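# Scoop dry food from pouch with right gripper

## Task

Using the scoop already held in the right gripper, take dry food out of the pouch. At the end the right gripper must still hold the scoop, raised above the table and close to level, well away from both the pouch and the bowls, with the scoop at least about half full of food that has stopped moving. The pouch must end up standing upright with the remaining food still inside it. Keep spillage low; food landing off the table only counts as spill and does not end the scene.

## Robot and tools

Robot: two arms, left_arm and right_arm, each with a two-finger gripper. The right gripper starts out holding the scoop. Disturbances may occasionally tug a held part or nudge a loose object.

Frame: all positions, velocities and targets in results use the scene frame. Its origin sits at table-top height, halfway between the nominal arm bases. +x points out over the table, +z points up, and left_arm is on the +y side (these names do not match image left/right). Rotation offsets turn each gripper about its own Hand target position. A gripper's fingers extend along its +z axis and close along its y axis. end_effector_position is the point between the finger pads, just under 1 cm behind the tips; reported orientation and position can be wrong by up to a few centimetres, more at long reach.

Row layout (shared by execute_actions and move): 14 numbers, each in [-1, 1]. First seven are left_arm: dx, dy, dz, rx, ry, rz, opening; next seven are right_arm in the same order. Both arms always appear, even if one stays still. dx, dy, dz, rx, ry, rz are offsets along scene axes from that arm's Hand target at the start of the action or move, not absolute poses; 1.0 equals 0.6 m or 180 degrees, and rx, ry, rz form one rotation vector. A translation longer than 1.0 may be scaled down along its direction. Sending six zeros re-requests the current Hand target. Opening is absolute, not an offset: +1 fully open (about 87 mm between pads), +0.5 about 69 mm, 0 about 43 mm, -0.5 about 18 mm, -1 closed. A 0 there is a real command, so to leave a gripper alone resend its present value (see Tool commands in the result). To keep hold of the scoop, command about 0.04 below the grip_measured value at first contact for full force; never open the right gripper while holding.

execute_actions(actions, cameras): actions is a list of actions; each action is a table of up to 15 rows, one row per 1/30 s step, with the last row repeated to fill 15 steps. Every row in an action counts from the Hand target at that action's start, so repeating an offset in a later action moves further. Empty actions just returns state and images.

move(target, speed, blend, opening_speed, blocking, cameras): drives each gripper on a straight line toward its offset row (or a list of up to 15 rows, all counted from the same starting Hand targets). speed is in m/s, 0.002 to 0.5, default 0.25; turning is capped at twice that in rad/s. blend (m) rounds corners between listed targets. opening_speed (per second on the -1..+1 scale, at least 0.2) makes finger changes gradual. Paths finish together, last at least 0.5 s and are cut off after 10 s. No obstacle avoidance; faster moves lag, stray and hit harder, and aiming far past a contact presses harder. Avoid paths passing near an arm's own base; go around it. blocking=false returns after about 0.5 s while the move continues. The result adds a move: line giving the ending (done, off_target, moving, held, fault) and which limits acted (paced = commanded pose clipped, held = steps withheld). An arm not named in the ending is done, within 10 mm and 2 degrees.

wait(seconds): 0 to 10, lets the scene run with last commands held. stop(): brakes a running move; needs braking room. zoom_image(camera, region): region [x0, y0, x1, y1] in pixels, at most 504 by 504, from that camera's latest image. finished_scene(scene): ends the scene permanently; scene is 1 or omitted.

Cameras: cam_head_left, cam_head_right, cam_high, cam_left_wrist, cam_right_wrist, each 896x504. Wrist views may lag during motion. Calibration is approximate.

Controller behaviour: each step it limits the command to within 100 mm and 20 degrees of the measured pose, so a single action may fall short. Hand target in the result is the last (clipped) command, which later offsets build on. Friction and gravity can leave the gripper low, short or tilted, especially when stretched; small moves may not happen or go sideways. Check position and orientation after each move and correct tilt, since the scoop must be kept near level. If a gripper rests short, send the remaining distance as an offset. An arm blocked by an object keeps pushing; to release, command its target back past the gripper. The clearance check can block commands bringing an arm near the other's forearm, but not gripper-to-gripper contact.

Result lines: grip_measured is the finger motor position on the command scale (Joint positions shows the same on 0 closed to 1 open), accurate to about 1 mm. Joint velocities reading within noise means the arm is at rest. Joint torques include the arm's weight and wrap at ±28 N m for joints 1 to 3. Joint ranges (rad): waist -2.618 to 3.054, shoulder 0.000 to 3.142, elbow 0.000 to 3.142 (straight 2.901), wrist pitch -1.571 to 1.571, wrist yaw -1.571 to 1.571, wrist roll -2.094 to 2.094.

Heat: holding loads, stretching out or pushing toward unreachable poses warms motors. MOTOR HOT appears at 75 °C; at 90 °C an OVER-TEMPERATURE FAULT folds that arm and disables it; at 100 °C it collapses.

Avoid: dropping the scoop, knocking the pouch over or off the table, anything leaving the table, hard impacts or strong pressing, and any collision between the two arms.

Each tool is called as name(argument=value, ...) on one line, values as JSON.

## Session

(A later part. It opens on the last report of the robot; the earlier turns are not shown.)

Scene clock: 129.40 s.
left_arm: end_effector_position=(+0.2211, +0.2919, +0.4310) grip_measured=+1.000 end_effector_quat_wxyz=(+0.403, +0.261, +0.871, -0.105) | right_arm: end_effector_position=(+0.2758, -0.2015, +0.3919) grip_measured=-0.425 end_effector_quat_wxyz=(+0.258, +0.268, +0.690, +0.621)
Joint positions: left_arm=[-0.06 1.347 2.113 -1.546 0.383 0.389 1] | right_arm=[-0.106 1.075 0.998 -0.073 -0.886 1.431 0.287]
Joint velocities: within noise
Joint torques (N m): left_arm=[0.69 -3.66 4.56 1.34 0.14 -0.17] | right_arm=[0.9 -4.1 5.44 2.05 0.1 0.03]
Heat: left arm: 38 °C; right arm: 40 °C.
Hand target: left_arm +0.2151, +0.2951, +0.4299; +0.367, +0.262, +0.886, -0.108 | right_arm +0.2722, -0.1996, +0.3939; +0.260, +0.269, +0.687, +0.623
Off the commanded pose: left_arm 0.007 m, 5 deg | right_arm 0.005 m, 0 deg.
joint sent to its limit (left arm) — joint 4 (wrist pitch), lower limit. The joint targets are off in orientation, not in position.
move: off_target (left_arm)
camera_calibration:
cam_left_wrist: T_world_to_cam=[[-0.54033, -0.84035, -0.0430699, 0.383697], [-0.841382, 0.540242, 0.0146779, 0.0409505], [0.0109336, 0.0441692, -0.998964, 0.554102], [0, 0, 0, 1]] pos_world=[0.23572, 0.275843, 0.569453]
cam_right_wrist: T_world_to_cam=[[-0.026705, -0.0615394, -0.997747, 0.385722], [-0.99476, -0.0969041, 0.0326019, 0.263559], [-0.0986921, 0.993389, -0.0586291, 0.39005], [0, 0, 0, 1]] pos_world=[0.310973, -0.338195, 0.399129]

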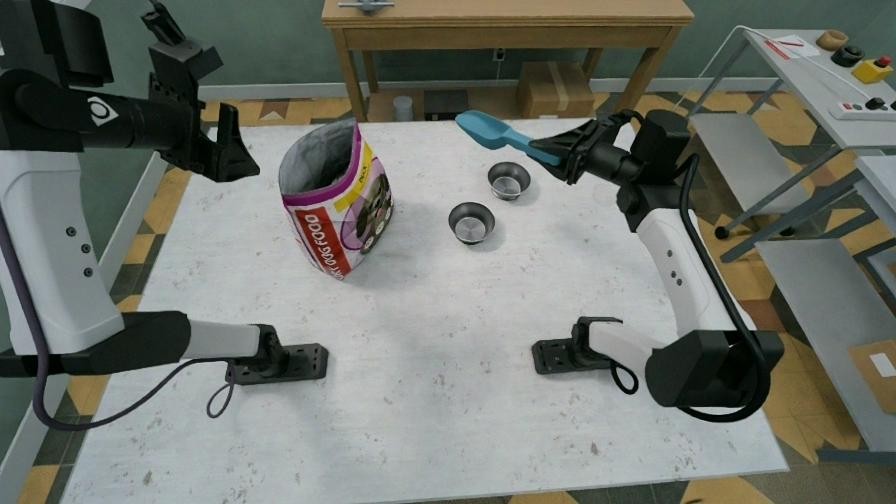

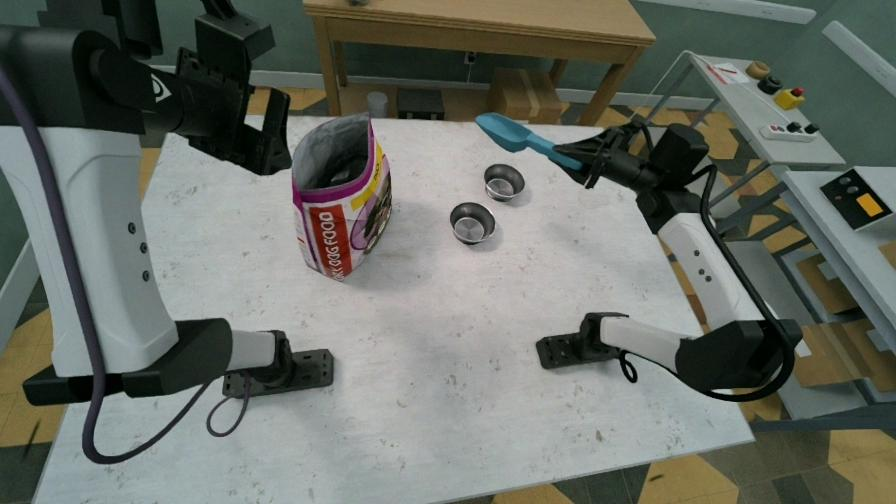

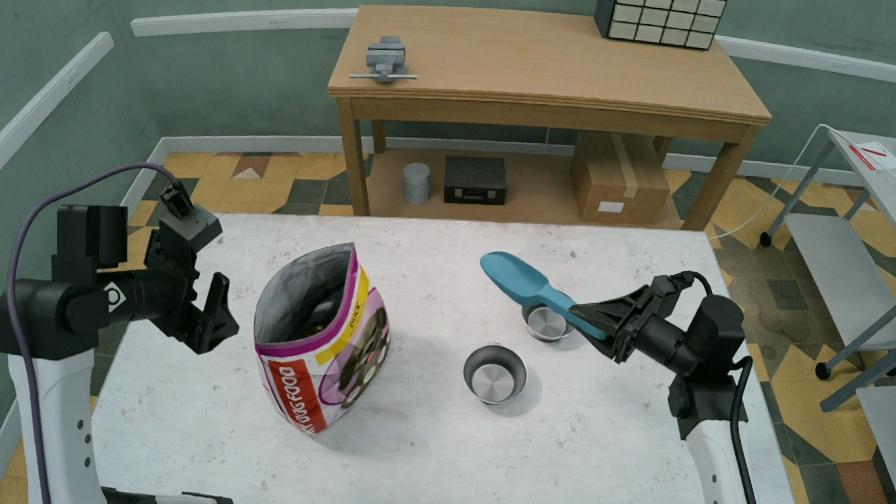

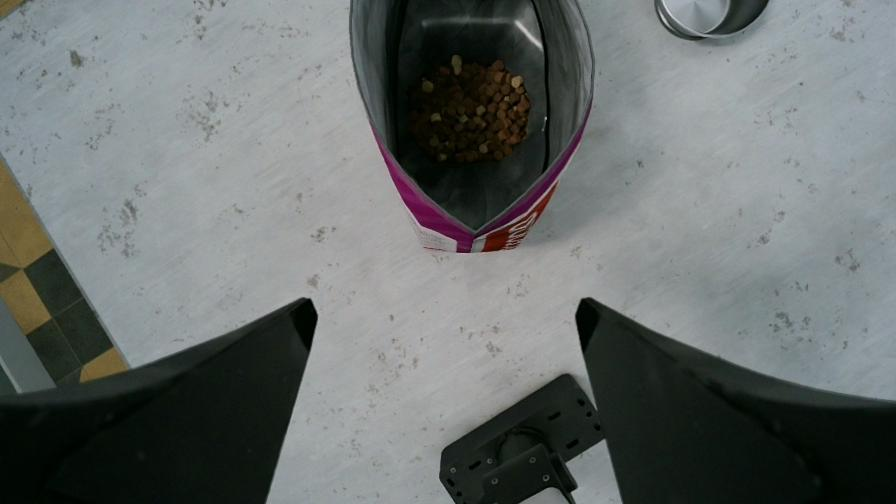

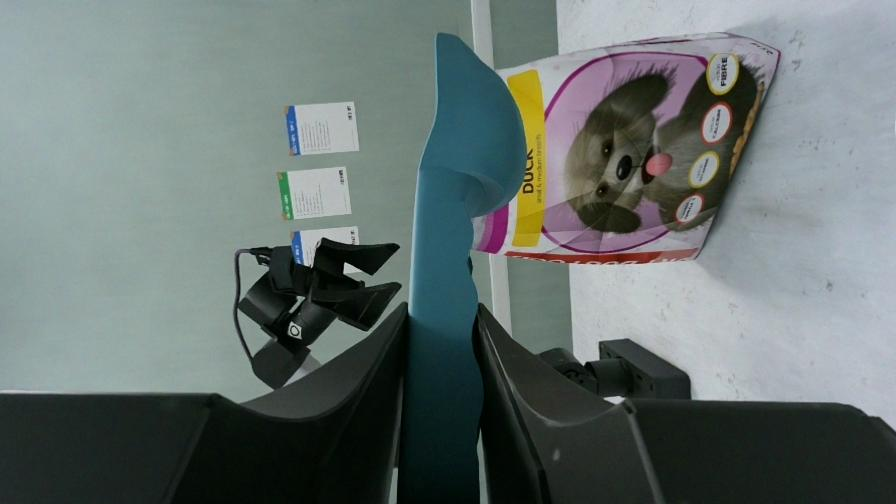

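execute_actions(actions=[])

Scene clock: 130.63 s.
left_arm: end_effector_position=(+0.2211, +0.2919, +0.4310) grip_measured=+1.000 end_effector_quat_wxyz=(+0.403, +0.261, +0.871, -0.105) | right_arm: end_effector_position=(+0.2759, -0.2015, +0.3919) grip_measured=-0.425 end_effector_quat_wxyz=(+0.258, +0.268, +0.690, +0.621)
Joint positions: left_arm=[-0.06 1.347 2.113 -1.546 0.383 0.389 1] | right_arm=[-0.106 1.075 0.998 -0.074 -0.886 1.431 0.287]
Joint velocities: within noise
Joint torques (N m): left_arm=[0.66 -3.66 4.55 1.35 0.13 -0.18] | right_arm=[0.9 -4.1 5.42 2.05 0.1 0.03]
Heat: left arm: 38 °C; right arm: 40 °C.
Hand target: left_arm +0.2151, +0.2950, +0.4300; +0.367, +0.262, +0.886, -0.108 | right_arm +0.2721, -0.1996, +0.3939; +0.260, +0.268, +0.687, +0.623
Tool commands: left_gripper/opening=+1.0 right_gripper/opening=-1.0
Off the commanded pose: left_arm 0.007 m, 5 deg | right_arm 0.005 m, 0 deg.
camera_calibration:
cam_left_wrist: T_world_to_cam=[[-0.54033, -0.84035, -0.0430699, 0.383697], [-0.841382, 0.540242, 0.0146779, 0.0409505], [0.0109336, 0.0441692, -0.998964, 0.554102], [0, 0, 0, 1]] pos_world=[0.23572, 0.275843, 0.569453]
cam_right_wrist: T_world_to_cam=[[-0.0271123, -0.0615541, -0.997735, 0.38576], [-0.994783, -0.0965281, 0.0329872, 0.263536], [-0.09834, 0.993425, -0.0586159, 0.38999], [0, 0, 0, 1]] pos_world=[0.310972, -0.338242, 0.399052]

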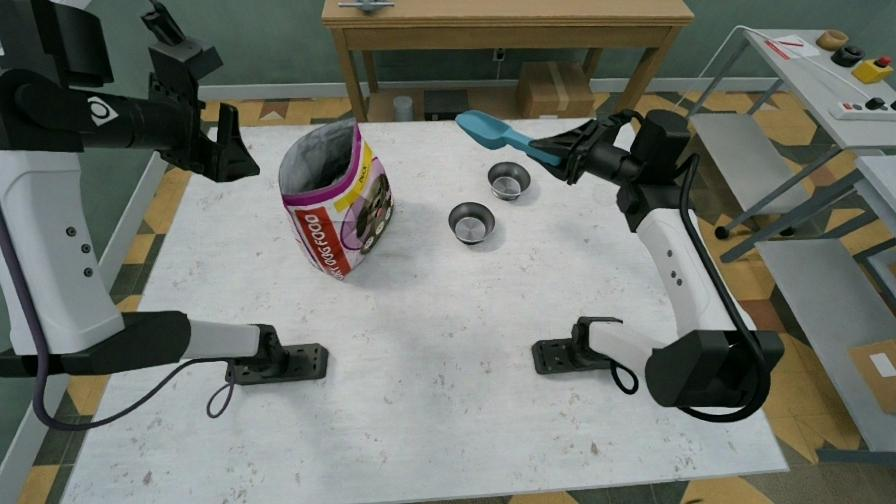

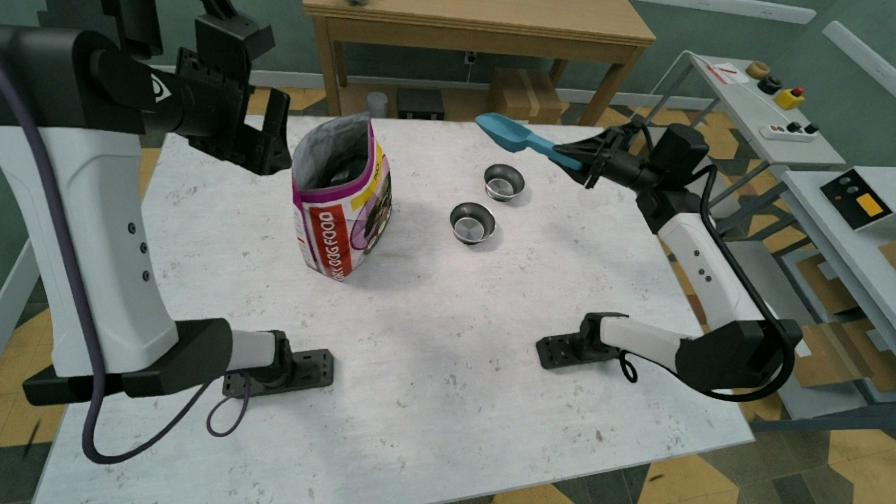

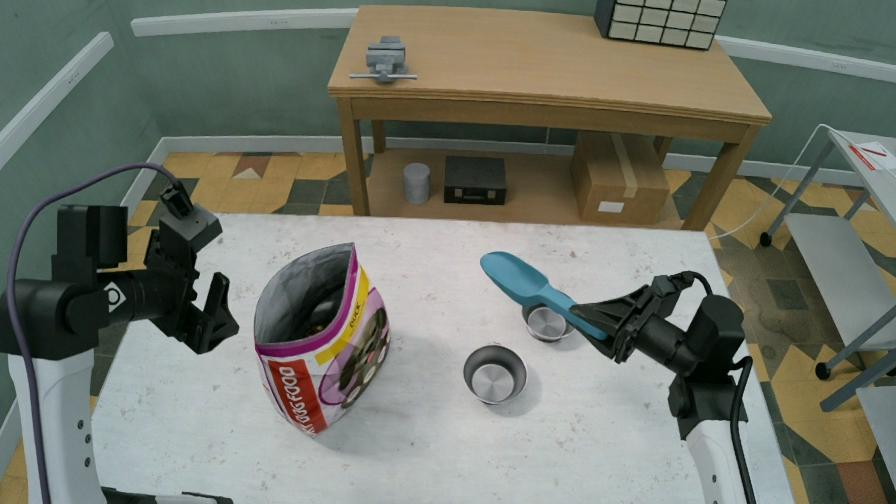

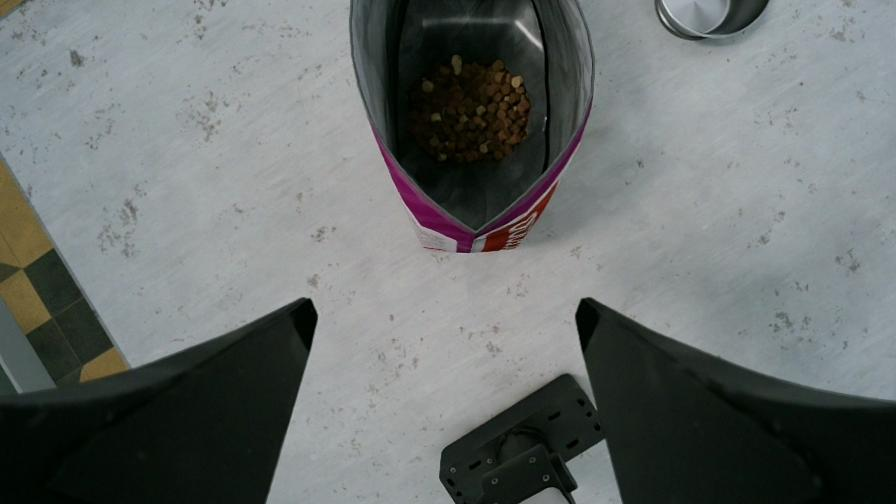

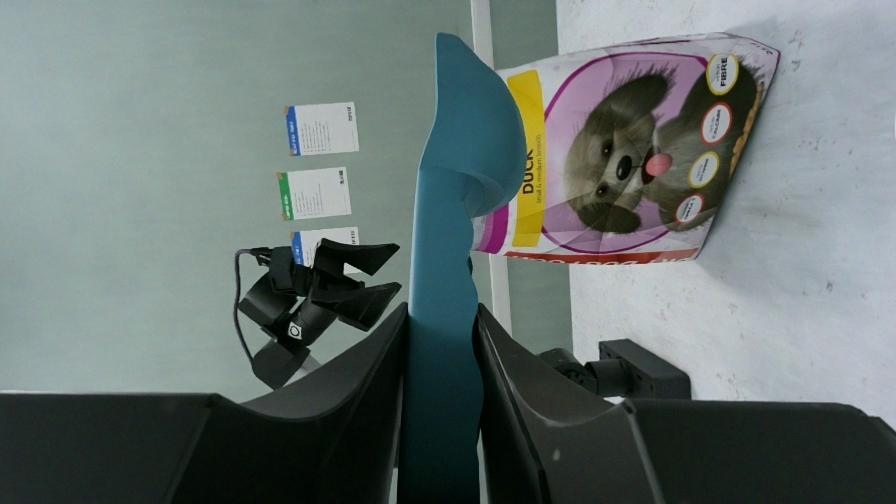

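move(target=[0.0775, -0.0675, -0.0500, 0, 0, 0, 1, 0, 0, 0, 0, 0, 0, -1], speed=0.15, cameras=["cam_head_left", "cam_left_wrist"])

Scene clock: 135.23 s.
left_arm: end_effector_position=(+0.2567, +0.2556, +0.4007) grip_measured=+1.000 end_effector_quat_wxyz=(+0.364, +0.265, +0.886, -0.111) | right_arm: end_effector_position=(+0.2759, -0.2015, +0.3919) grip_measured=-0.425 end_effector_quat_wxyz=(+0.258, +0.268, +0.690, +0.621)
Joint positions: left_arm=[-0.24 1.437 2.042 -1.432 0.261 0.267 1] | right_arm=[-0.106 1.075 0.998 -0.074 -0.885 1.432 0.287]
Joint velocities: within noise
Joint torques (N m): left_arm=[-0.32 -3.25 5.83 1.58 0.11 -0.19] | right_arm=[0.9 -4.08 5.44 2.05 0.1 0.03]
Heat: left arm: 37 °C; right arm: 40 °C.
Hand target: left_arm +0.2615, +0.2545, +0.3999; +0.367, +0.262, +0.886, -0.108 | right_arm +0.2721, -0.1996, +0.3939; +0.260, +0.268, +0.687, +0.623
Off the commanded pose: left_arm 0.005 m, 1 deg | right_arm 0.005 m, 0 deg.
move: done
camera_calibration:
cam_left_wrist: T_world_to_cam=[[-0.552763, -0.833258, -0.0116156, 0.359958], [-0.830292, 0.549498, 0.0930975, 0.0543015], [-0.0711915, 0.0611052, -0.995589, 0.54044], [0, 0, 0, 1]] pos_world=[0.282532, 0.237075, 0.537182]
Images, in order (width x height): cam_head_left 896x504, cam_left_wrist 896x504.

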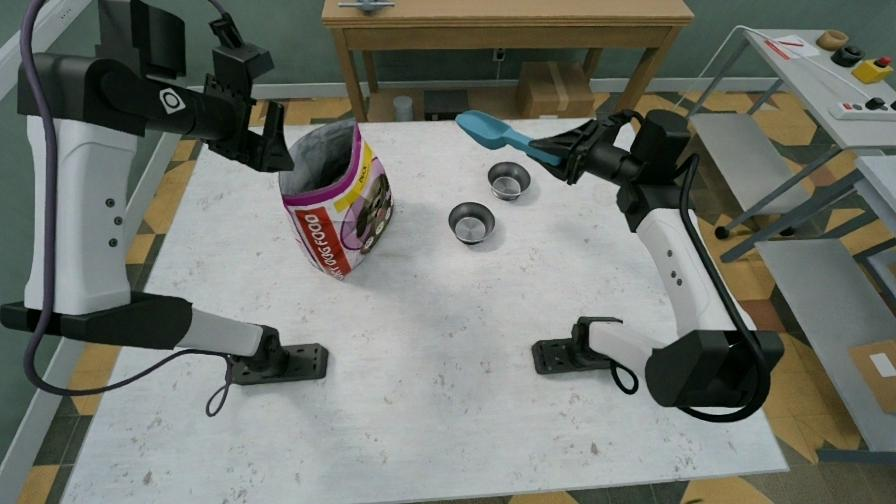

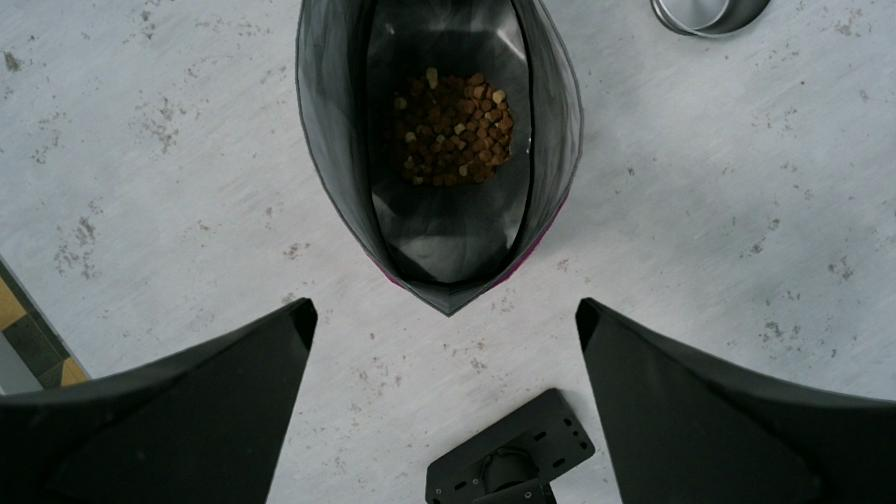

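move(target=[0.015, -0.005, -0.09, 0, 0, 0, 1, 0, 0, 0, 0, 0, 0, -1], speed=0.12, cameras=["cam_high", "cam_left_wrist"])

Scene clock: 136.73 s.
left_arm: end_effector_position=(+0.2717, +0.2516, +0.3420) grip_measured=+1.000 end_effector_quat_wxyz=(+0.355, +0.264, +0.890, -0.112) | right_arm: end_effector_position=(+0.2759, -0.2015, +0.3919) grip_measured=-0.425 end_effector_quat_wxyz=(+0.258, +0.268, +0.690, +0.621)
Joint positions: left_arm=[-0.244 1.341 1.677 -1.181 0.258 0.263 1] | right_arm=[-0.106 1.075 0.998 -0.074 -0.885 1.432 0.287]
Joint velocities: within noise
Joint torques (N m): left_arm=[-0.31 -5.91 6.3 1.56 0.09 -0.18] | right_arm=[0.9 -4.08 5.44 2.05 0.09 0.03]
Heat: left arm: 37 °C; right arm: 40 °C.
Hand target: left_arm +0.2705, +0.2515, +0.3459; +0.367, +0.262, +0.886, -0.108 | right_arm +0.2721, -0.1996, +0.3939; +0.260, +0.268, +0.687, +0.623
Off the commanded pose: left_arm 0.004 m, 2 deg | right_arm 0.005 m, 0 deg.
move: done
camera_calibration:
cam_left_wrist: T_world_to_cam=[[-0.552216, -0.833689, -0.00452381, 0.361682], [-0.82879, 0.548367, 0.111355, 0.0679907], [-0.090355, 0.0652416, -0.99377, 0.486891], [0, 0, 0, 1]] pos_world=[0.30007, 0.23248, 0.477923]
Images, in order (width x height): cam_high 896x504, cam_left_wrist 896x504.

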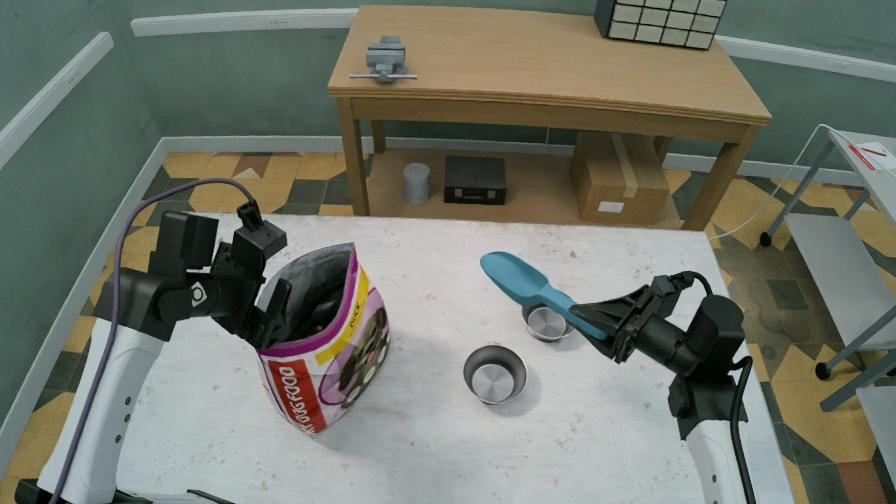

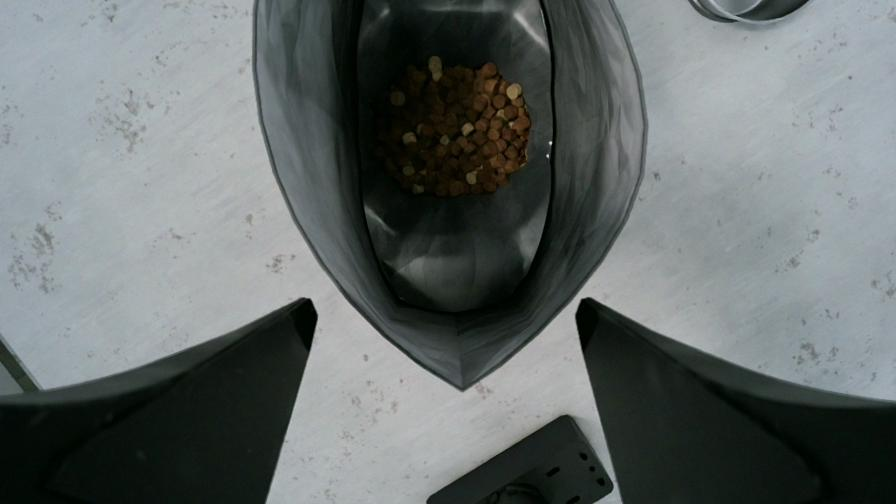

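move(target=[[-0.0228, 0.0083, 0, 0, 0, 0, 1, 0, 0, 0, 0, 0, 0, -1],[-0.0228, 0.0083, -0.07, 0, 0, 0, 1, 0, 0, 0, 0, 0, 0, -1]], speed=0.1, cameras=["cam_high", "cam_left_wrist"])

Scene clock: 138.83 s.
left_arm: end_effector_position=(+0.2564, +0.2549, +0.3013) grip_measured=+1.000 end_effector_quat_wxyz=(+0.356, +0.264, +0.890, -0.112) | right_arm: end_effector_position=(+0.2759, -0.2015, +0.3919) grip_measured=-0.425 end_effector_quat_wxyz=(+0.258, +0.268, +0.690, +0.621)
Joint positions: left_arm=[-0.244 1.21 1.405 -1.039 0.258 0.263 1] | right_arm=[-0.106 1.075 0.998 -0.074 -0.885 1.432 0.287]
Joint velocities: within noise
Joint torques (N m): left_arm=[0.49 -4.82 6.8 1.56 0.15 -0.1] | right_arm=[0.9 -4.11 5.42 2.05 0.1 0.02]
Heat: left arm: 36 °C; right arm: 39 °C.
Hand target: left_arm +0.2569, +0.2564, +0.3040; +0.367, +0.262, +0.886, -0.108 | right_arm +0.2721, -0.1996, +0.3940; +0.260, +0.268, +0.687, +0.623
Off the commanded pose: left_arm 0.003 m, 1 deg | right_arm 0.005 m, 0 deg.
move: done
camera_calibration:
cam_left_wrist: T_world_to_cam=[[-0.552207, -0.833691, -0.00521375, 0.356053], [-0.828996, 0.548412, 0.109588, 0.0586211], [-0.0885029, 0.0648373, -0.993963, 0.444544], [0, 0, 0, 1]] pos_world=[0.284555, 0.235867, 0.437292]
Images, in order (width x height): cam_high 896x504, cam_left_wrist 896x504.

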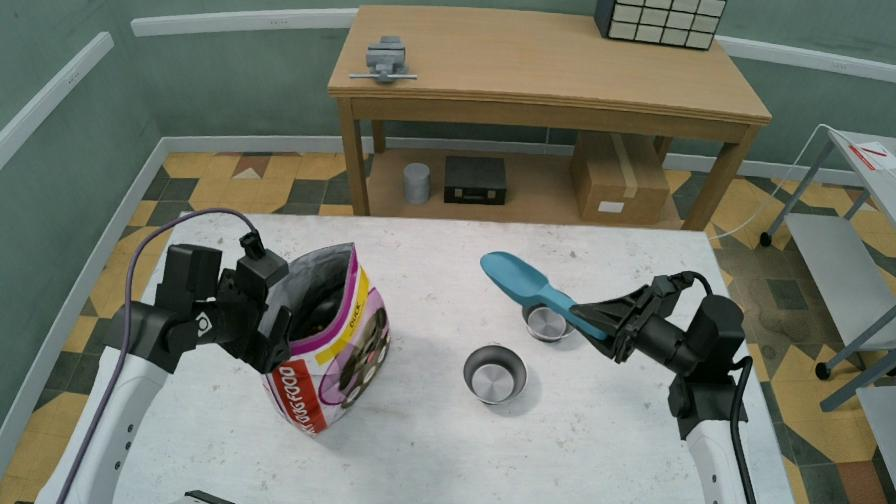

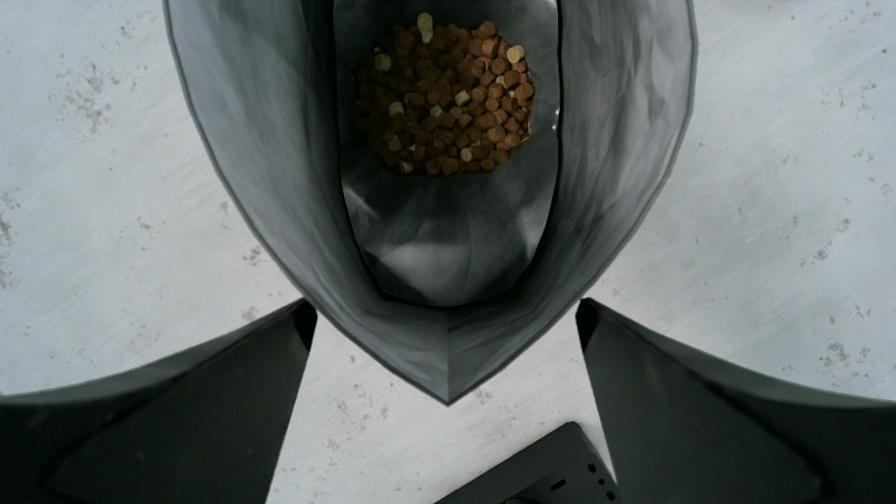

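move(target=[[0.0, -0.0, -0.01, 0, 0, 0, 1, 0, 0, 0, 0, 0, 0, -1],[0, 0, -0.01, 0, 0, 0, -1, 0, 0, 0, 0, 0, 0, -1]], speed=0.1, opening_speed=1.2, cameras=["cam_high", "cam_left_wrist"])

Scene clock: 141.87 s.
left_arm: end_effector_position=(+0.2566, +0.2549, +0.2944) grip_measured=-0.867 end_effector_quat_wxyz=(+0.355, +0.264, +0.890, -0.112) | right_arm: end_effector_position=(+0.2759, -0.2015, +0.3919) grip_measured=-0.425 end_effector_quat_wxyz=(+0.258, +0.268, +0.690, +0.621)
Joint positions: left_arm=[-0.244 1.202 1.372 -1.015 0.258 0.263 0.067] | right_arm=[-0.106 1.075 0.998 -0.074 -0.885 1.432 0.287]
Joint velocities: within noise
Joint torques (N m): left_arm=[0.54 -4.94 7.04 1.55 0.16 -0.1] | right_arm=[0.91 -4.08 5.44 2.05 0.09 0.02]
Heat: left arm: 36 °C; right arm: 39 °C.
Hand target: left_arm +0.2569, +0.2564, +0.2980; +0.367, +0.262, +0.886, -0.109 | right_arm +0.2721, -0.1996, +0.3940; +0.260, +0.268, +0.687, +0.623
Off the commanded pose: left_arm 0.004 m, 2 deg | right_arm 0.005 m, 0 deg.
move: done
camera_calibration:
cam_left_wrist: T_world_to_cam=[[-0.552218, -0.833688, -0.00438582, 0.355844], [-0.828749, 0.548358, 0.111709, 0.0588819], [-0.0907254, 0.0653224, -0.993731, 0.438043], [0, 0, 0, 1]] pos_world=[0.285043, 0.23576, 0.43028]
Images, in order (width x height): cam_high 896x504, cam_left_wrist 896x504.

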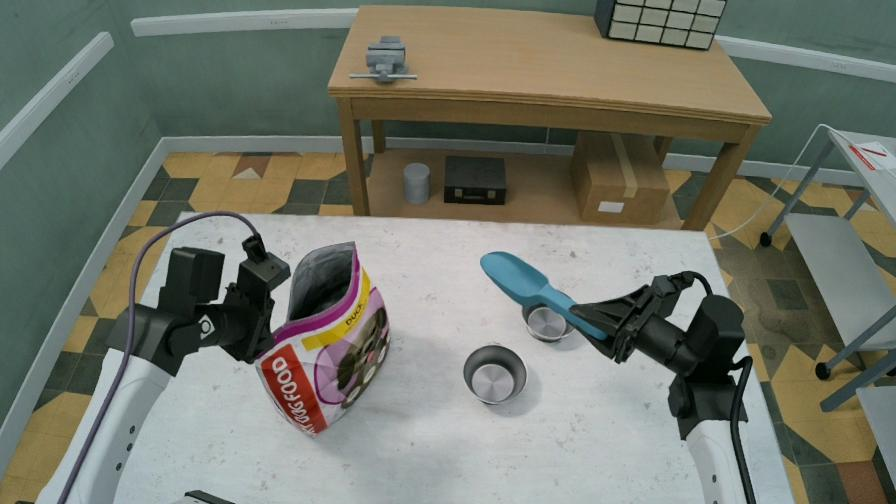

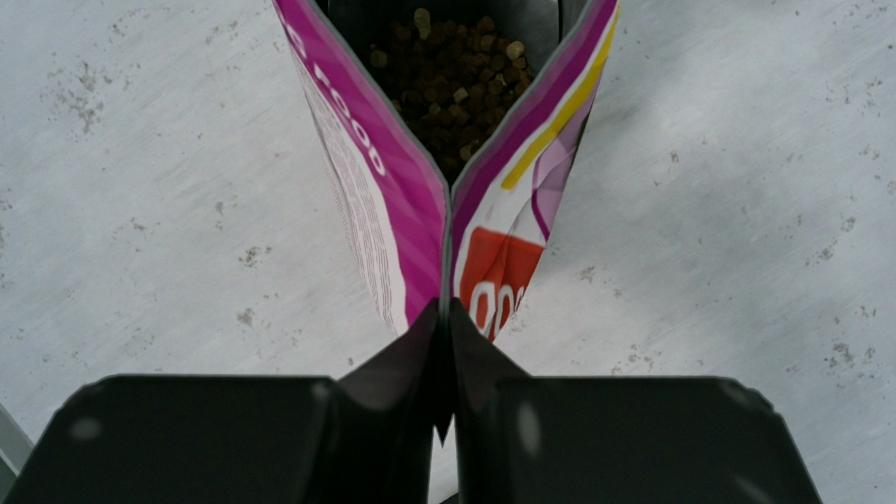

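move(target=[0.045, -0.032, 0.008, 0, 0, -0.0167, -1, 0, 0, 0, 0, 0, 0, -1], speed=0.06, cameras=["cam_high", "cam_head_left", "cam_left_wrist"])

Scene clock: 145.23 s.
left_arm: end_effector_position=(+0.2701, +0.2448, +0.2906) grip_measured=-0.867 end_effector_quat_wxyz=(+0.339, +0.275, +0.892, -0.115) | right_arm: end_effector_position=(+0.2759, -0.2015, +0.3919) grip_measured=-0.425 end_effector_quat_wxyz=(+0.258, +0.268, +0.690, +0.621)
Joint positions: left_arm=[-0.268 1.283 1.425 -1.02 0.256 0.267 0.067] | right_arm=[-0.106 1.075 0.998 -0.074 -0.885 1.432 0.287]
Joint velocities: within noise
Joint torques (N m): left_arm=[-0.61 -2.25 11.07 1.71 0.31 -0.01] | right_arm=[0.9 -4.1 5.44 2.05 0.09 0.02]
Heat: left arm: 36 °C; right arm: 39 °C.
Hand target: left_arm +0.2838, +0.2373, +0.3027; +0.364, +0.285, +0.879, -0.118 | right_arm +0.2721, -0.1996, +0.3940; +0.260, +0.268, +0.687, +0.623
Off the commanded pose: left_arm 0.020 m, 3 deg | right_arm 0.005 m, 0 deg.
move: off_target (left_arm)
camera_calibration:
cam_left_wrist: T_world_to_cam=[[-0.573585, -0.819139, 0.00356278, 0.354827], [-0.810587, 0.568213, 0.141715, 0.0575419], [-0.118108, 0.0783974, -0.989901, 0.439261], [0, 0, 0, 1]] pos_world=[0.302047, 0.22352, 0.425406]
Images, in order (width x height): cam_head_left 896x504, cam_high 896x504, cam_left_wrist 896x504.

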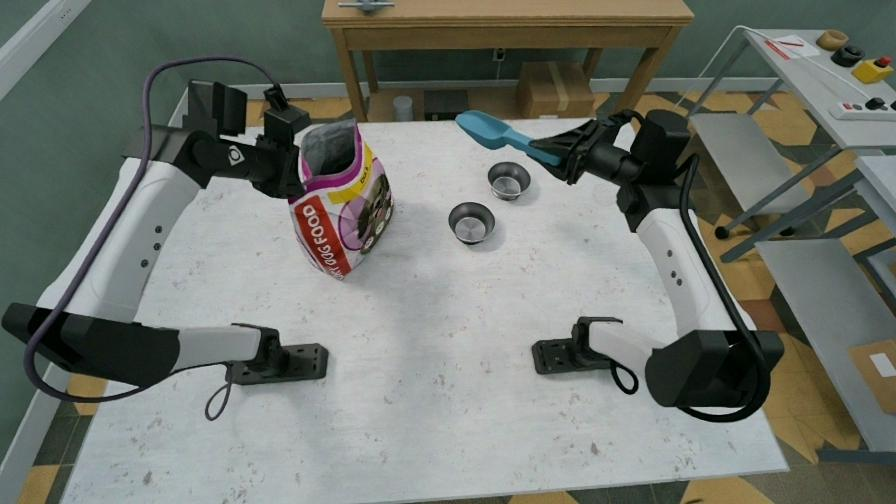

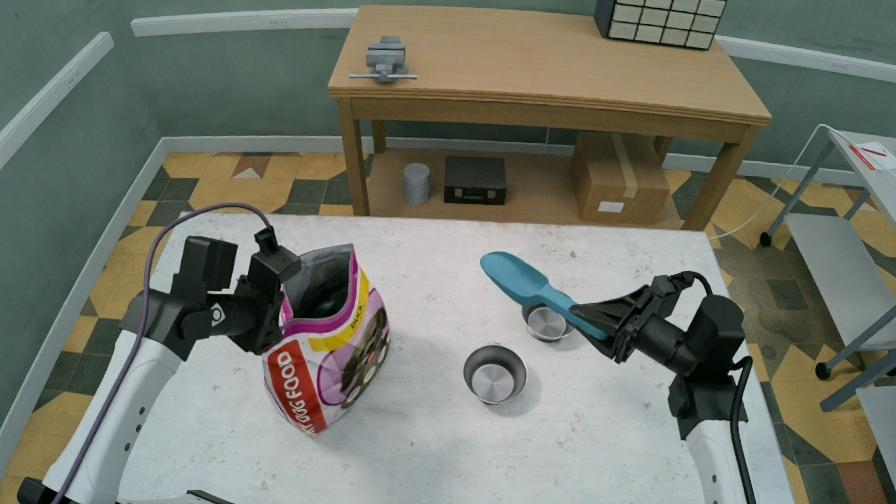

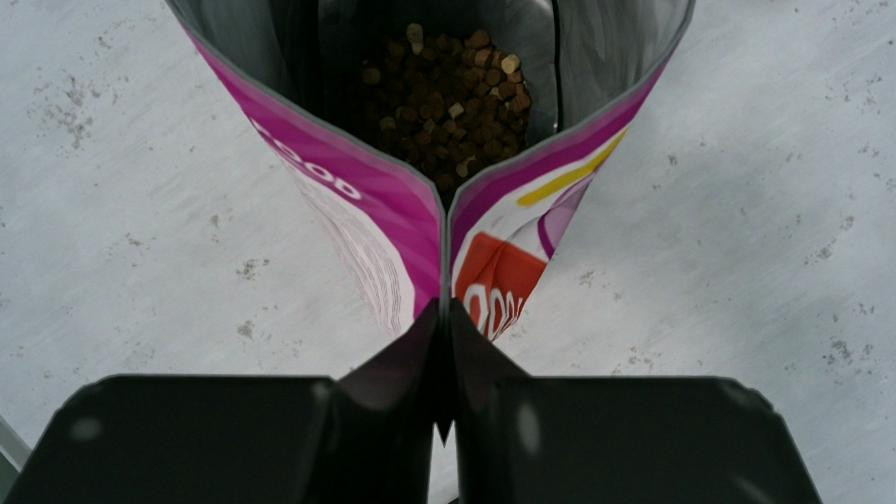

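move(target=[0.042, -0.03, 0.008, 0, 0, -0.0167, -1, 0, 0, 0, 0, 0, 0, -1], speed=0.06, cameras=["cam_high", "cam_head_right", "cam_left_wrist"])

Scene clock: 146.47 s.
left_arm: end_effector_position=(+0.2820, +0.2359, +0.2848) grip_measured=-0.867 end_effector_quat_wxyz=(+0.304, +0.294, +0.899, -0.116) | right_arm: end_effector_position=(+0.2759, -0.2015, +0.3919) grip_measured=-0.425 end_effector_quat_wxyz=(+0.258, +0.268, +0.690, +0.621)
Joint positions: left_arm=[-0.291 1.396 1.523 -1.078 0.252 0.289 0.067] | right_arm=[-0.106 1.075 0.998 -0.074 -0.885 1.432 0.287]
Joint velocities: within noise
Joint torques (N m): left_arm=[-0.7 -3.48 12.29 2.08 0.59 0.01] | right_arm=[0.9 -4.08 5.44 2.05 0.09 0.03]
Heat: left arm: 36 °C; right arm: 39 °C.
Hand target: left_arm +0.3090, +0.2193, +0.3076; +0.361, +0.308, +0.871, -0.128 | right_arm +0.2721, -0.1996, +0.3940; +0.260, +0.268, +0.687, +0.623
Off the commanded pose: left_arm 0.039 m, 8 deg | right_arm 0.005 m, 0 deg.
move: off_target (left_arm)
camera_calibration:
cam_left_wrist: T_world_to_cam=[[-0.60392, -0.796925, 0.0138429, 0.354694], [-0.777386, 0.592768, 0.210469, 0.0383578], [-0.175934, 0.116345, -0.977503, 0.439452], [0, 0, 0, 1]] pos_world=[0.32134, 0.208799, 0.416583]
Images, in order (width x height): cam_head_right 896x504, cam_high 896x504, cam_left_wrist 896x504.

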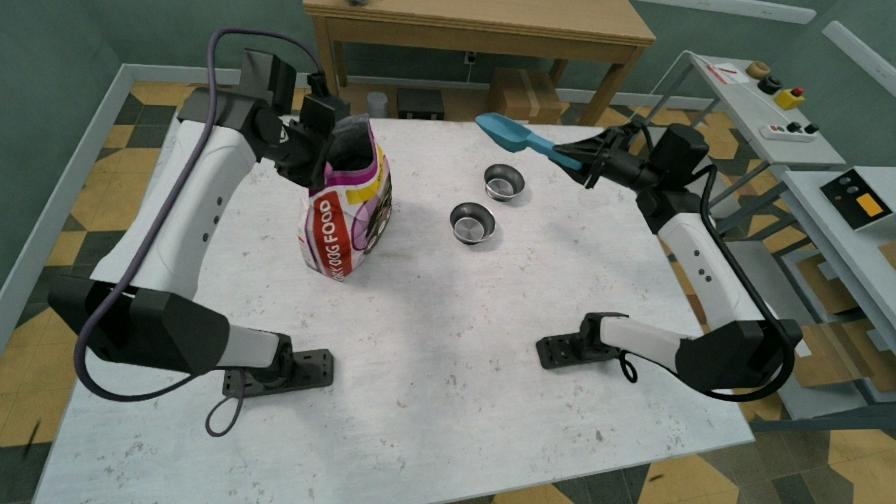

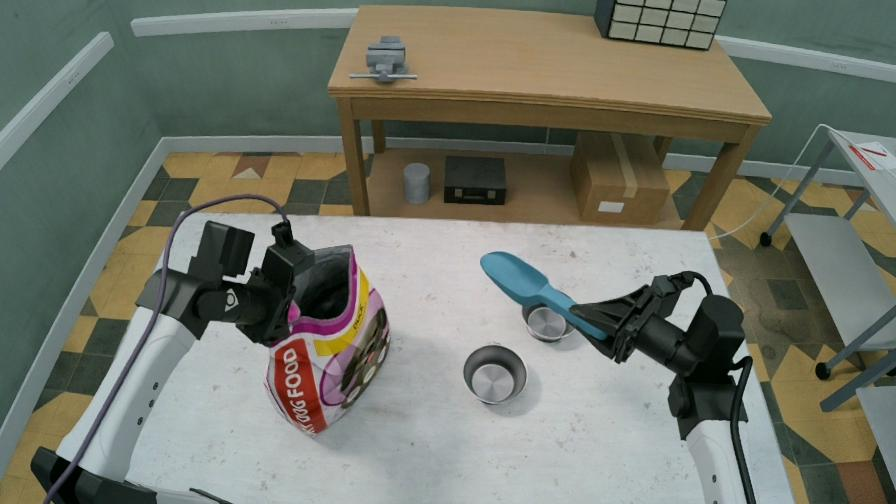

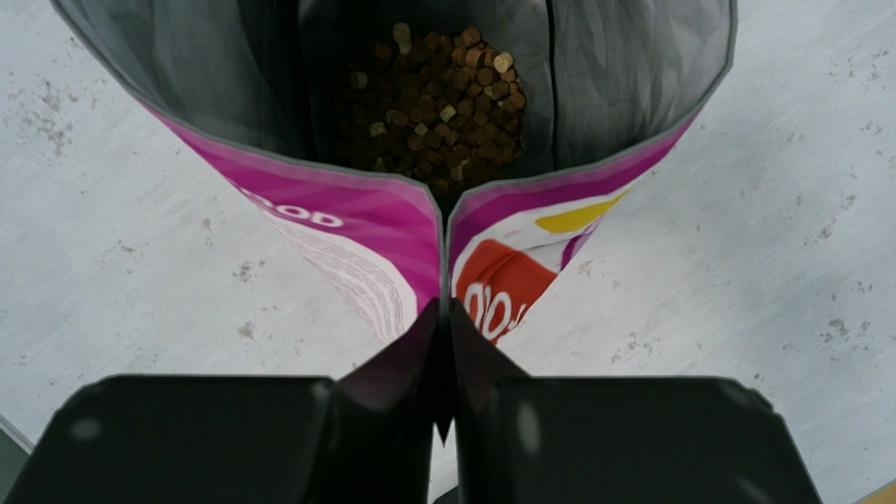

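move(target=[-0.0868, 0.0618, -0.016, 0, 0, 0.0367, -1, 0, 0, 0, 0, 0, 0, -1], speed=0.08, cameras=["cam_high", "cam_left_wrist"])

Scene clock: 150.40 s.
left_arm: end_effector_position=(+0.2562, +0.2544, +0.2944) grip_measured=-0.867 end_effector_quat_wxyz=(+0.355, +0.264, +0.890, -0.109) | right_arm: end_effector_position=(+0.2760, -0.2016, +0.3918) grip_measured=-0.425 end_effector_quat_wxyz=(+0.258, +0.269, +0.690, +0.621)
Joint positions: left_arm=[-0.251 1.2 1.371 -1.015 0.249 0.261 0.067] | right_arm=[-0.106 1.075 0.998 -0.074 -0.885 1.432 0.287]
Joint velocities: within noise
Joint torques (N m): left_arm=[0.7 -4.94 6.99 1.56 0.13 -0.19] | right_arm=[0.9 -4.08 5.44 2.05 0.09 0.03]
Heat: left arm: 36 °C; right arm: 39 °C.
Hand target: left_arm +0.2570, +0.2564, +0.2980; +0.368, +0.257, +0.887, -0.107 | right_arm +0.2722, -0.1996, +0.3939; +0.260, +0.269, +0.687, +0.623
Off the commanded pose: left_arm 0.004 m, 2 deg | right_arm 0.005 m, 0 deg.
move: done
camera_calibration:
cam_left_wrist: T_world_to_cam=[[-0.551461, -0.83415, -0.00921505, 0.356576], [-0.829449, 0.547109, 0.112634, 0.0591206], [-0.0889123, 0.0697569, -0.993594, 0.43643], [0, 0, 0, 1]] pos_world=[0.28448, 0.234649, 0.430261]
Images, in order (width x height): cam_high 896x504, cam_left_wrist 896x504.

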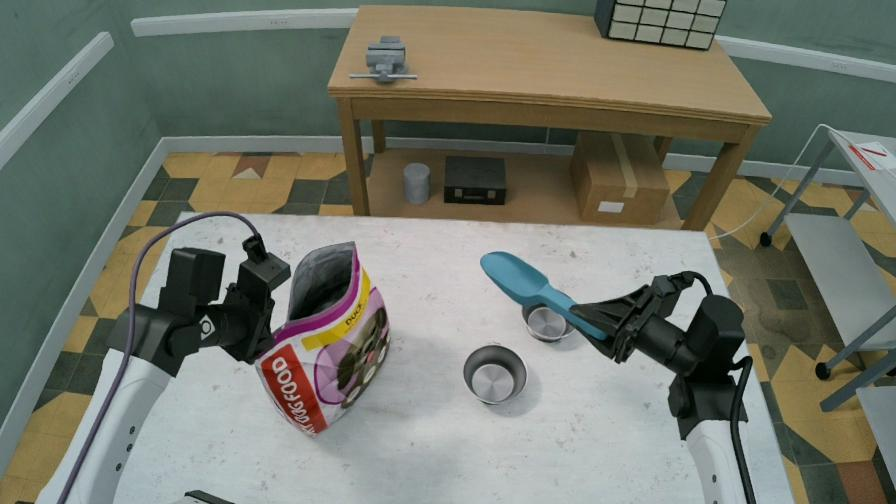

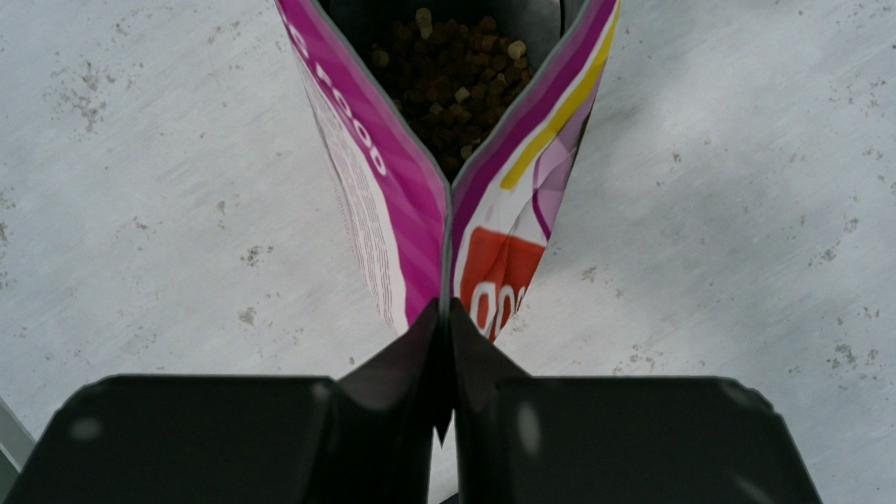

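move(target=[-0.0367, -0.0588, 0.008, 0.0377, -0.0236, 0, -1, 0, 0, 0, 0, 0, 0, -1], speed=0.06, cameras=["cam_high", "cam_head_right", "cam_left_wrist"])

Scene clock: 152.33 s.
left_arm: end_effector_position=(+0.2421, +0.2297, +0.2964) grip_measured=-0.867 end_effector_quat_wxyz=(+0.373, +0.281, +0.884, -0.020) | right_arm: end_effector_position=(+0.2760, -0.2016, +0.3918) grip_measured=-0.425 end_effector_quat_wxyz=(+0.258, +0.269, +0.690, +0.621)
Joint positions: left_arm=[-0.548 1.165 1.347 -0.994 -0.11 0.14 0.066] | right_arm=[-0.106 1.075 0.998 -0.074 -0.885 1.432 0.287]
Joint velocities: within noise
Joint torques (N m): left_arm=[-1.2 -5.44 7.69 1.52 0.37 -0.34] | right_arm=[0.92 -4.08 5.42 2.05 0.09 0.03]
Heat: left arm: 36 °C; right arm: 38 °C.
Hand target: left_arm +0.2349, +0.2211, +0.3027; +0.384, +0.282, +0.878, -0.044 | right_arm +0.2722, -0.1996, +0.3939; +0.260, +0.269, +0.687, +0.623
Off the commanded pose: left_arm 0.013 m, 3 deg | right_arm 0.005 m, 0 deg.
move: off_target (left_arm)
camera_calibration:
cam_left_wrist: T_world_to_cam=[[-0.513224, -0.836966, -0.189969, 0.373216], [-0.858214, 0.498327, 0.123037, 0.0757383], [-0.00831131, 0.22618, -0.97405, 0.377652], [0, 0, 0, 1]] pos_world=[0.259682, 0.189209, 0.429433]
Images, in order (width x height): cam_head_right 896x504, cam_high 896x504, cam_left_wrist 896x504.

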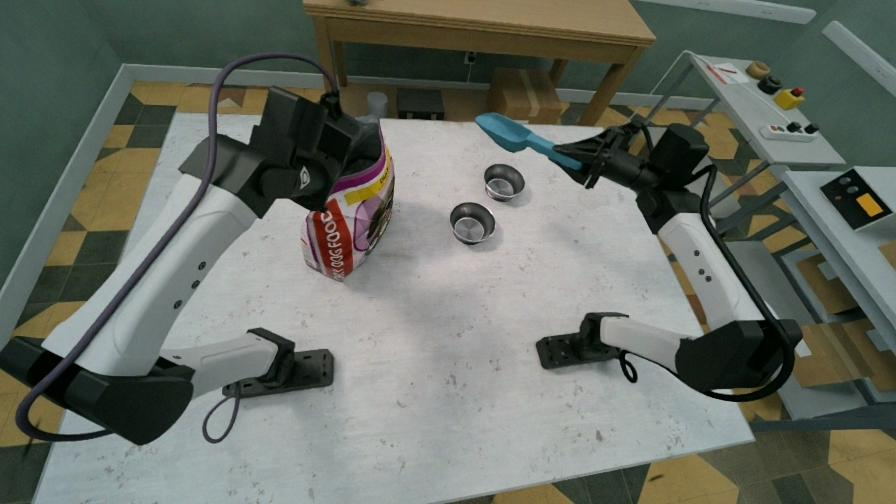

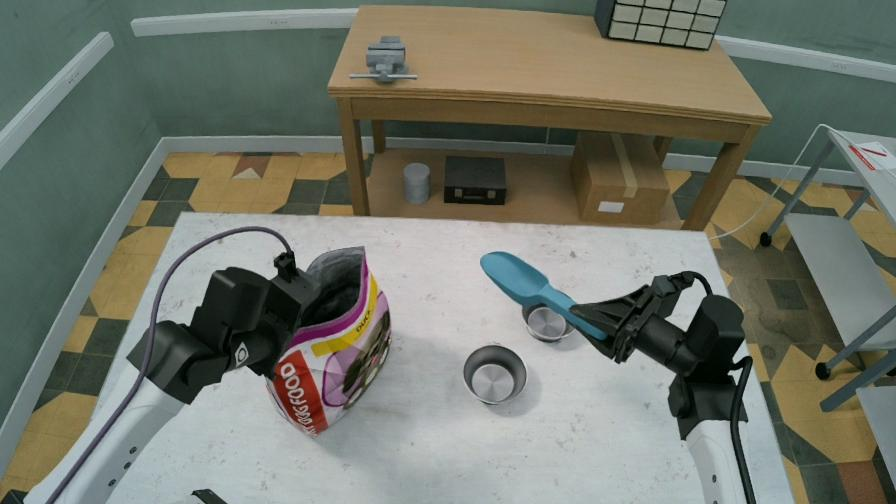

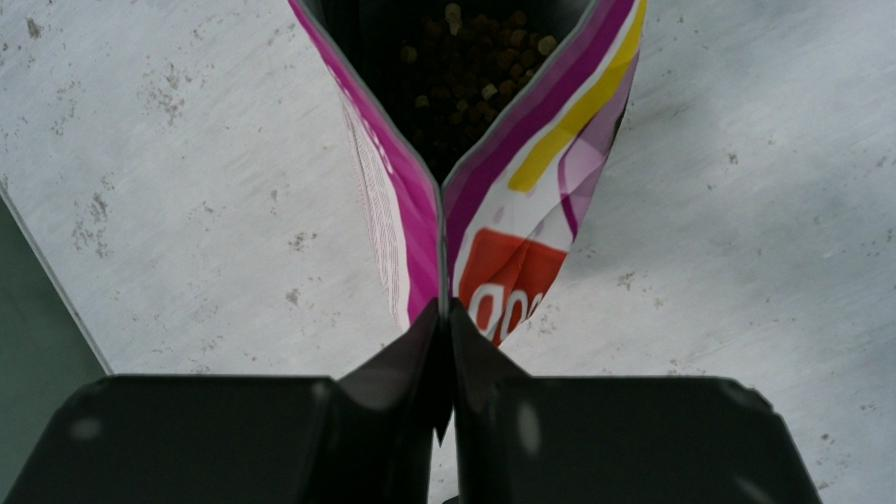

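zoom_image(camera="cam_high", region=[220, 220, 420, 460])

zoom_image(camera="cam_right_wrist", region=[400, 0, 880, 300])

Scaled by 2.100.

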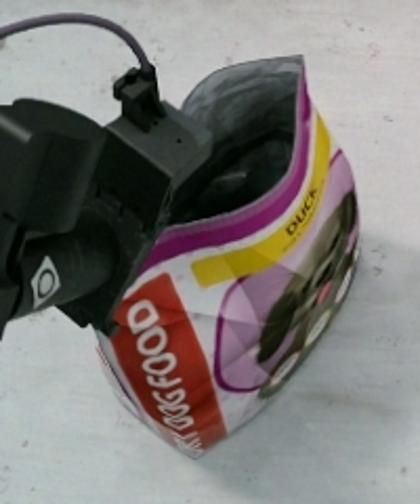

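This scene's latest camera images include none from cam_right_wrist. They are from: cam_head_right, cam_high, cam_left_wrist. cam_right_wrist's image comes with the result of a call that names it in "cameras".


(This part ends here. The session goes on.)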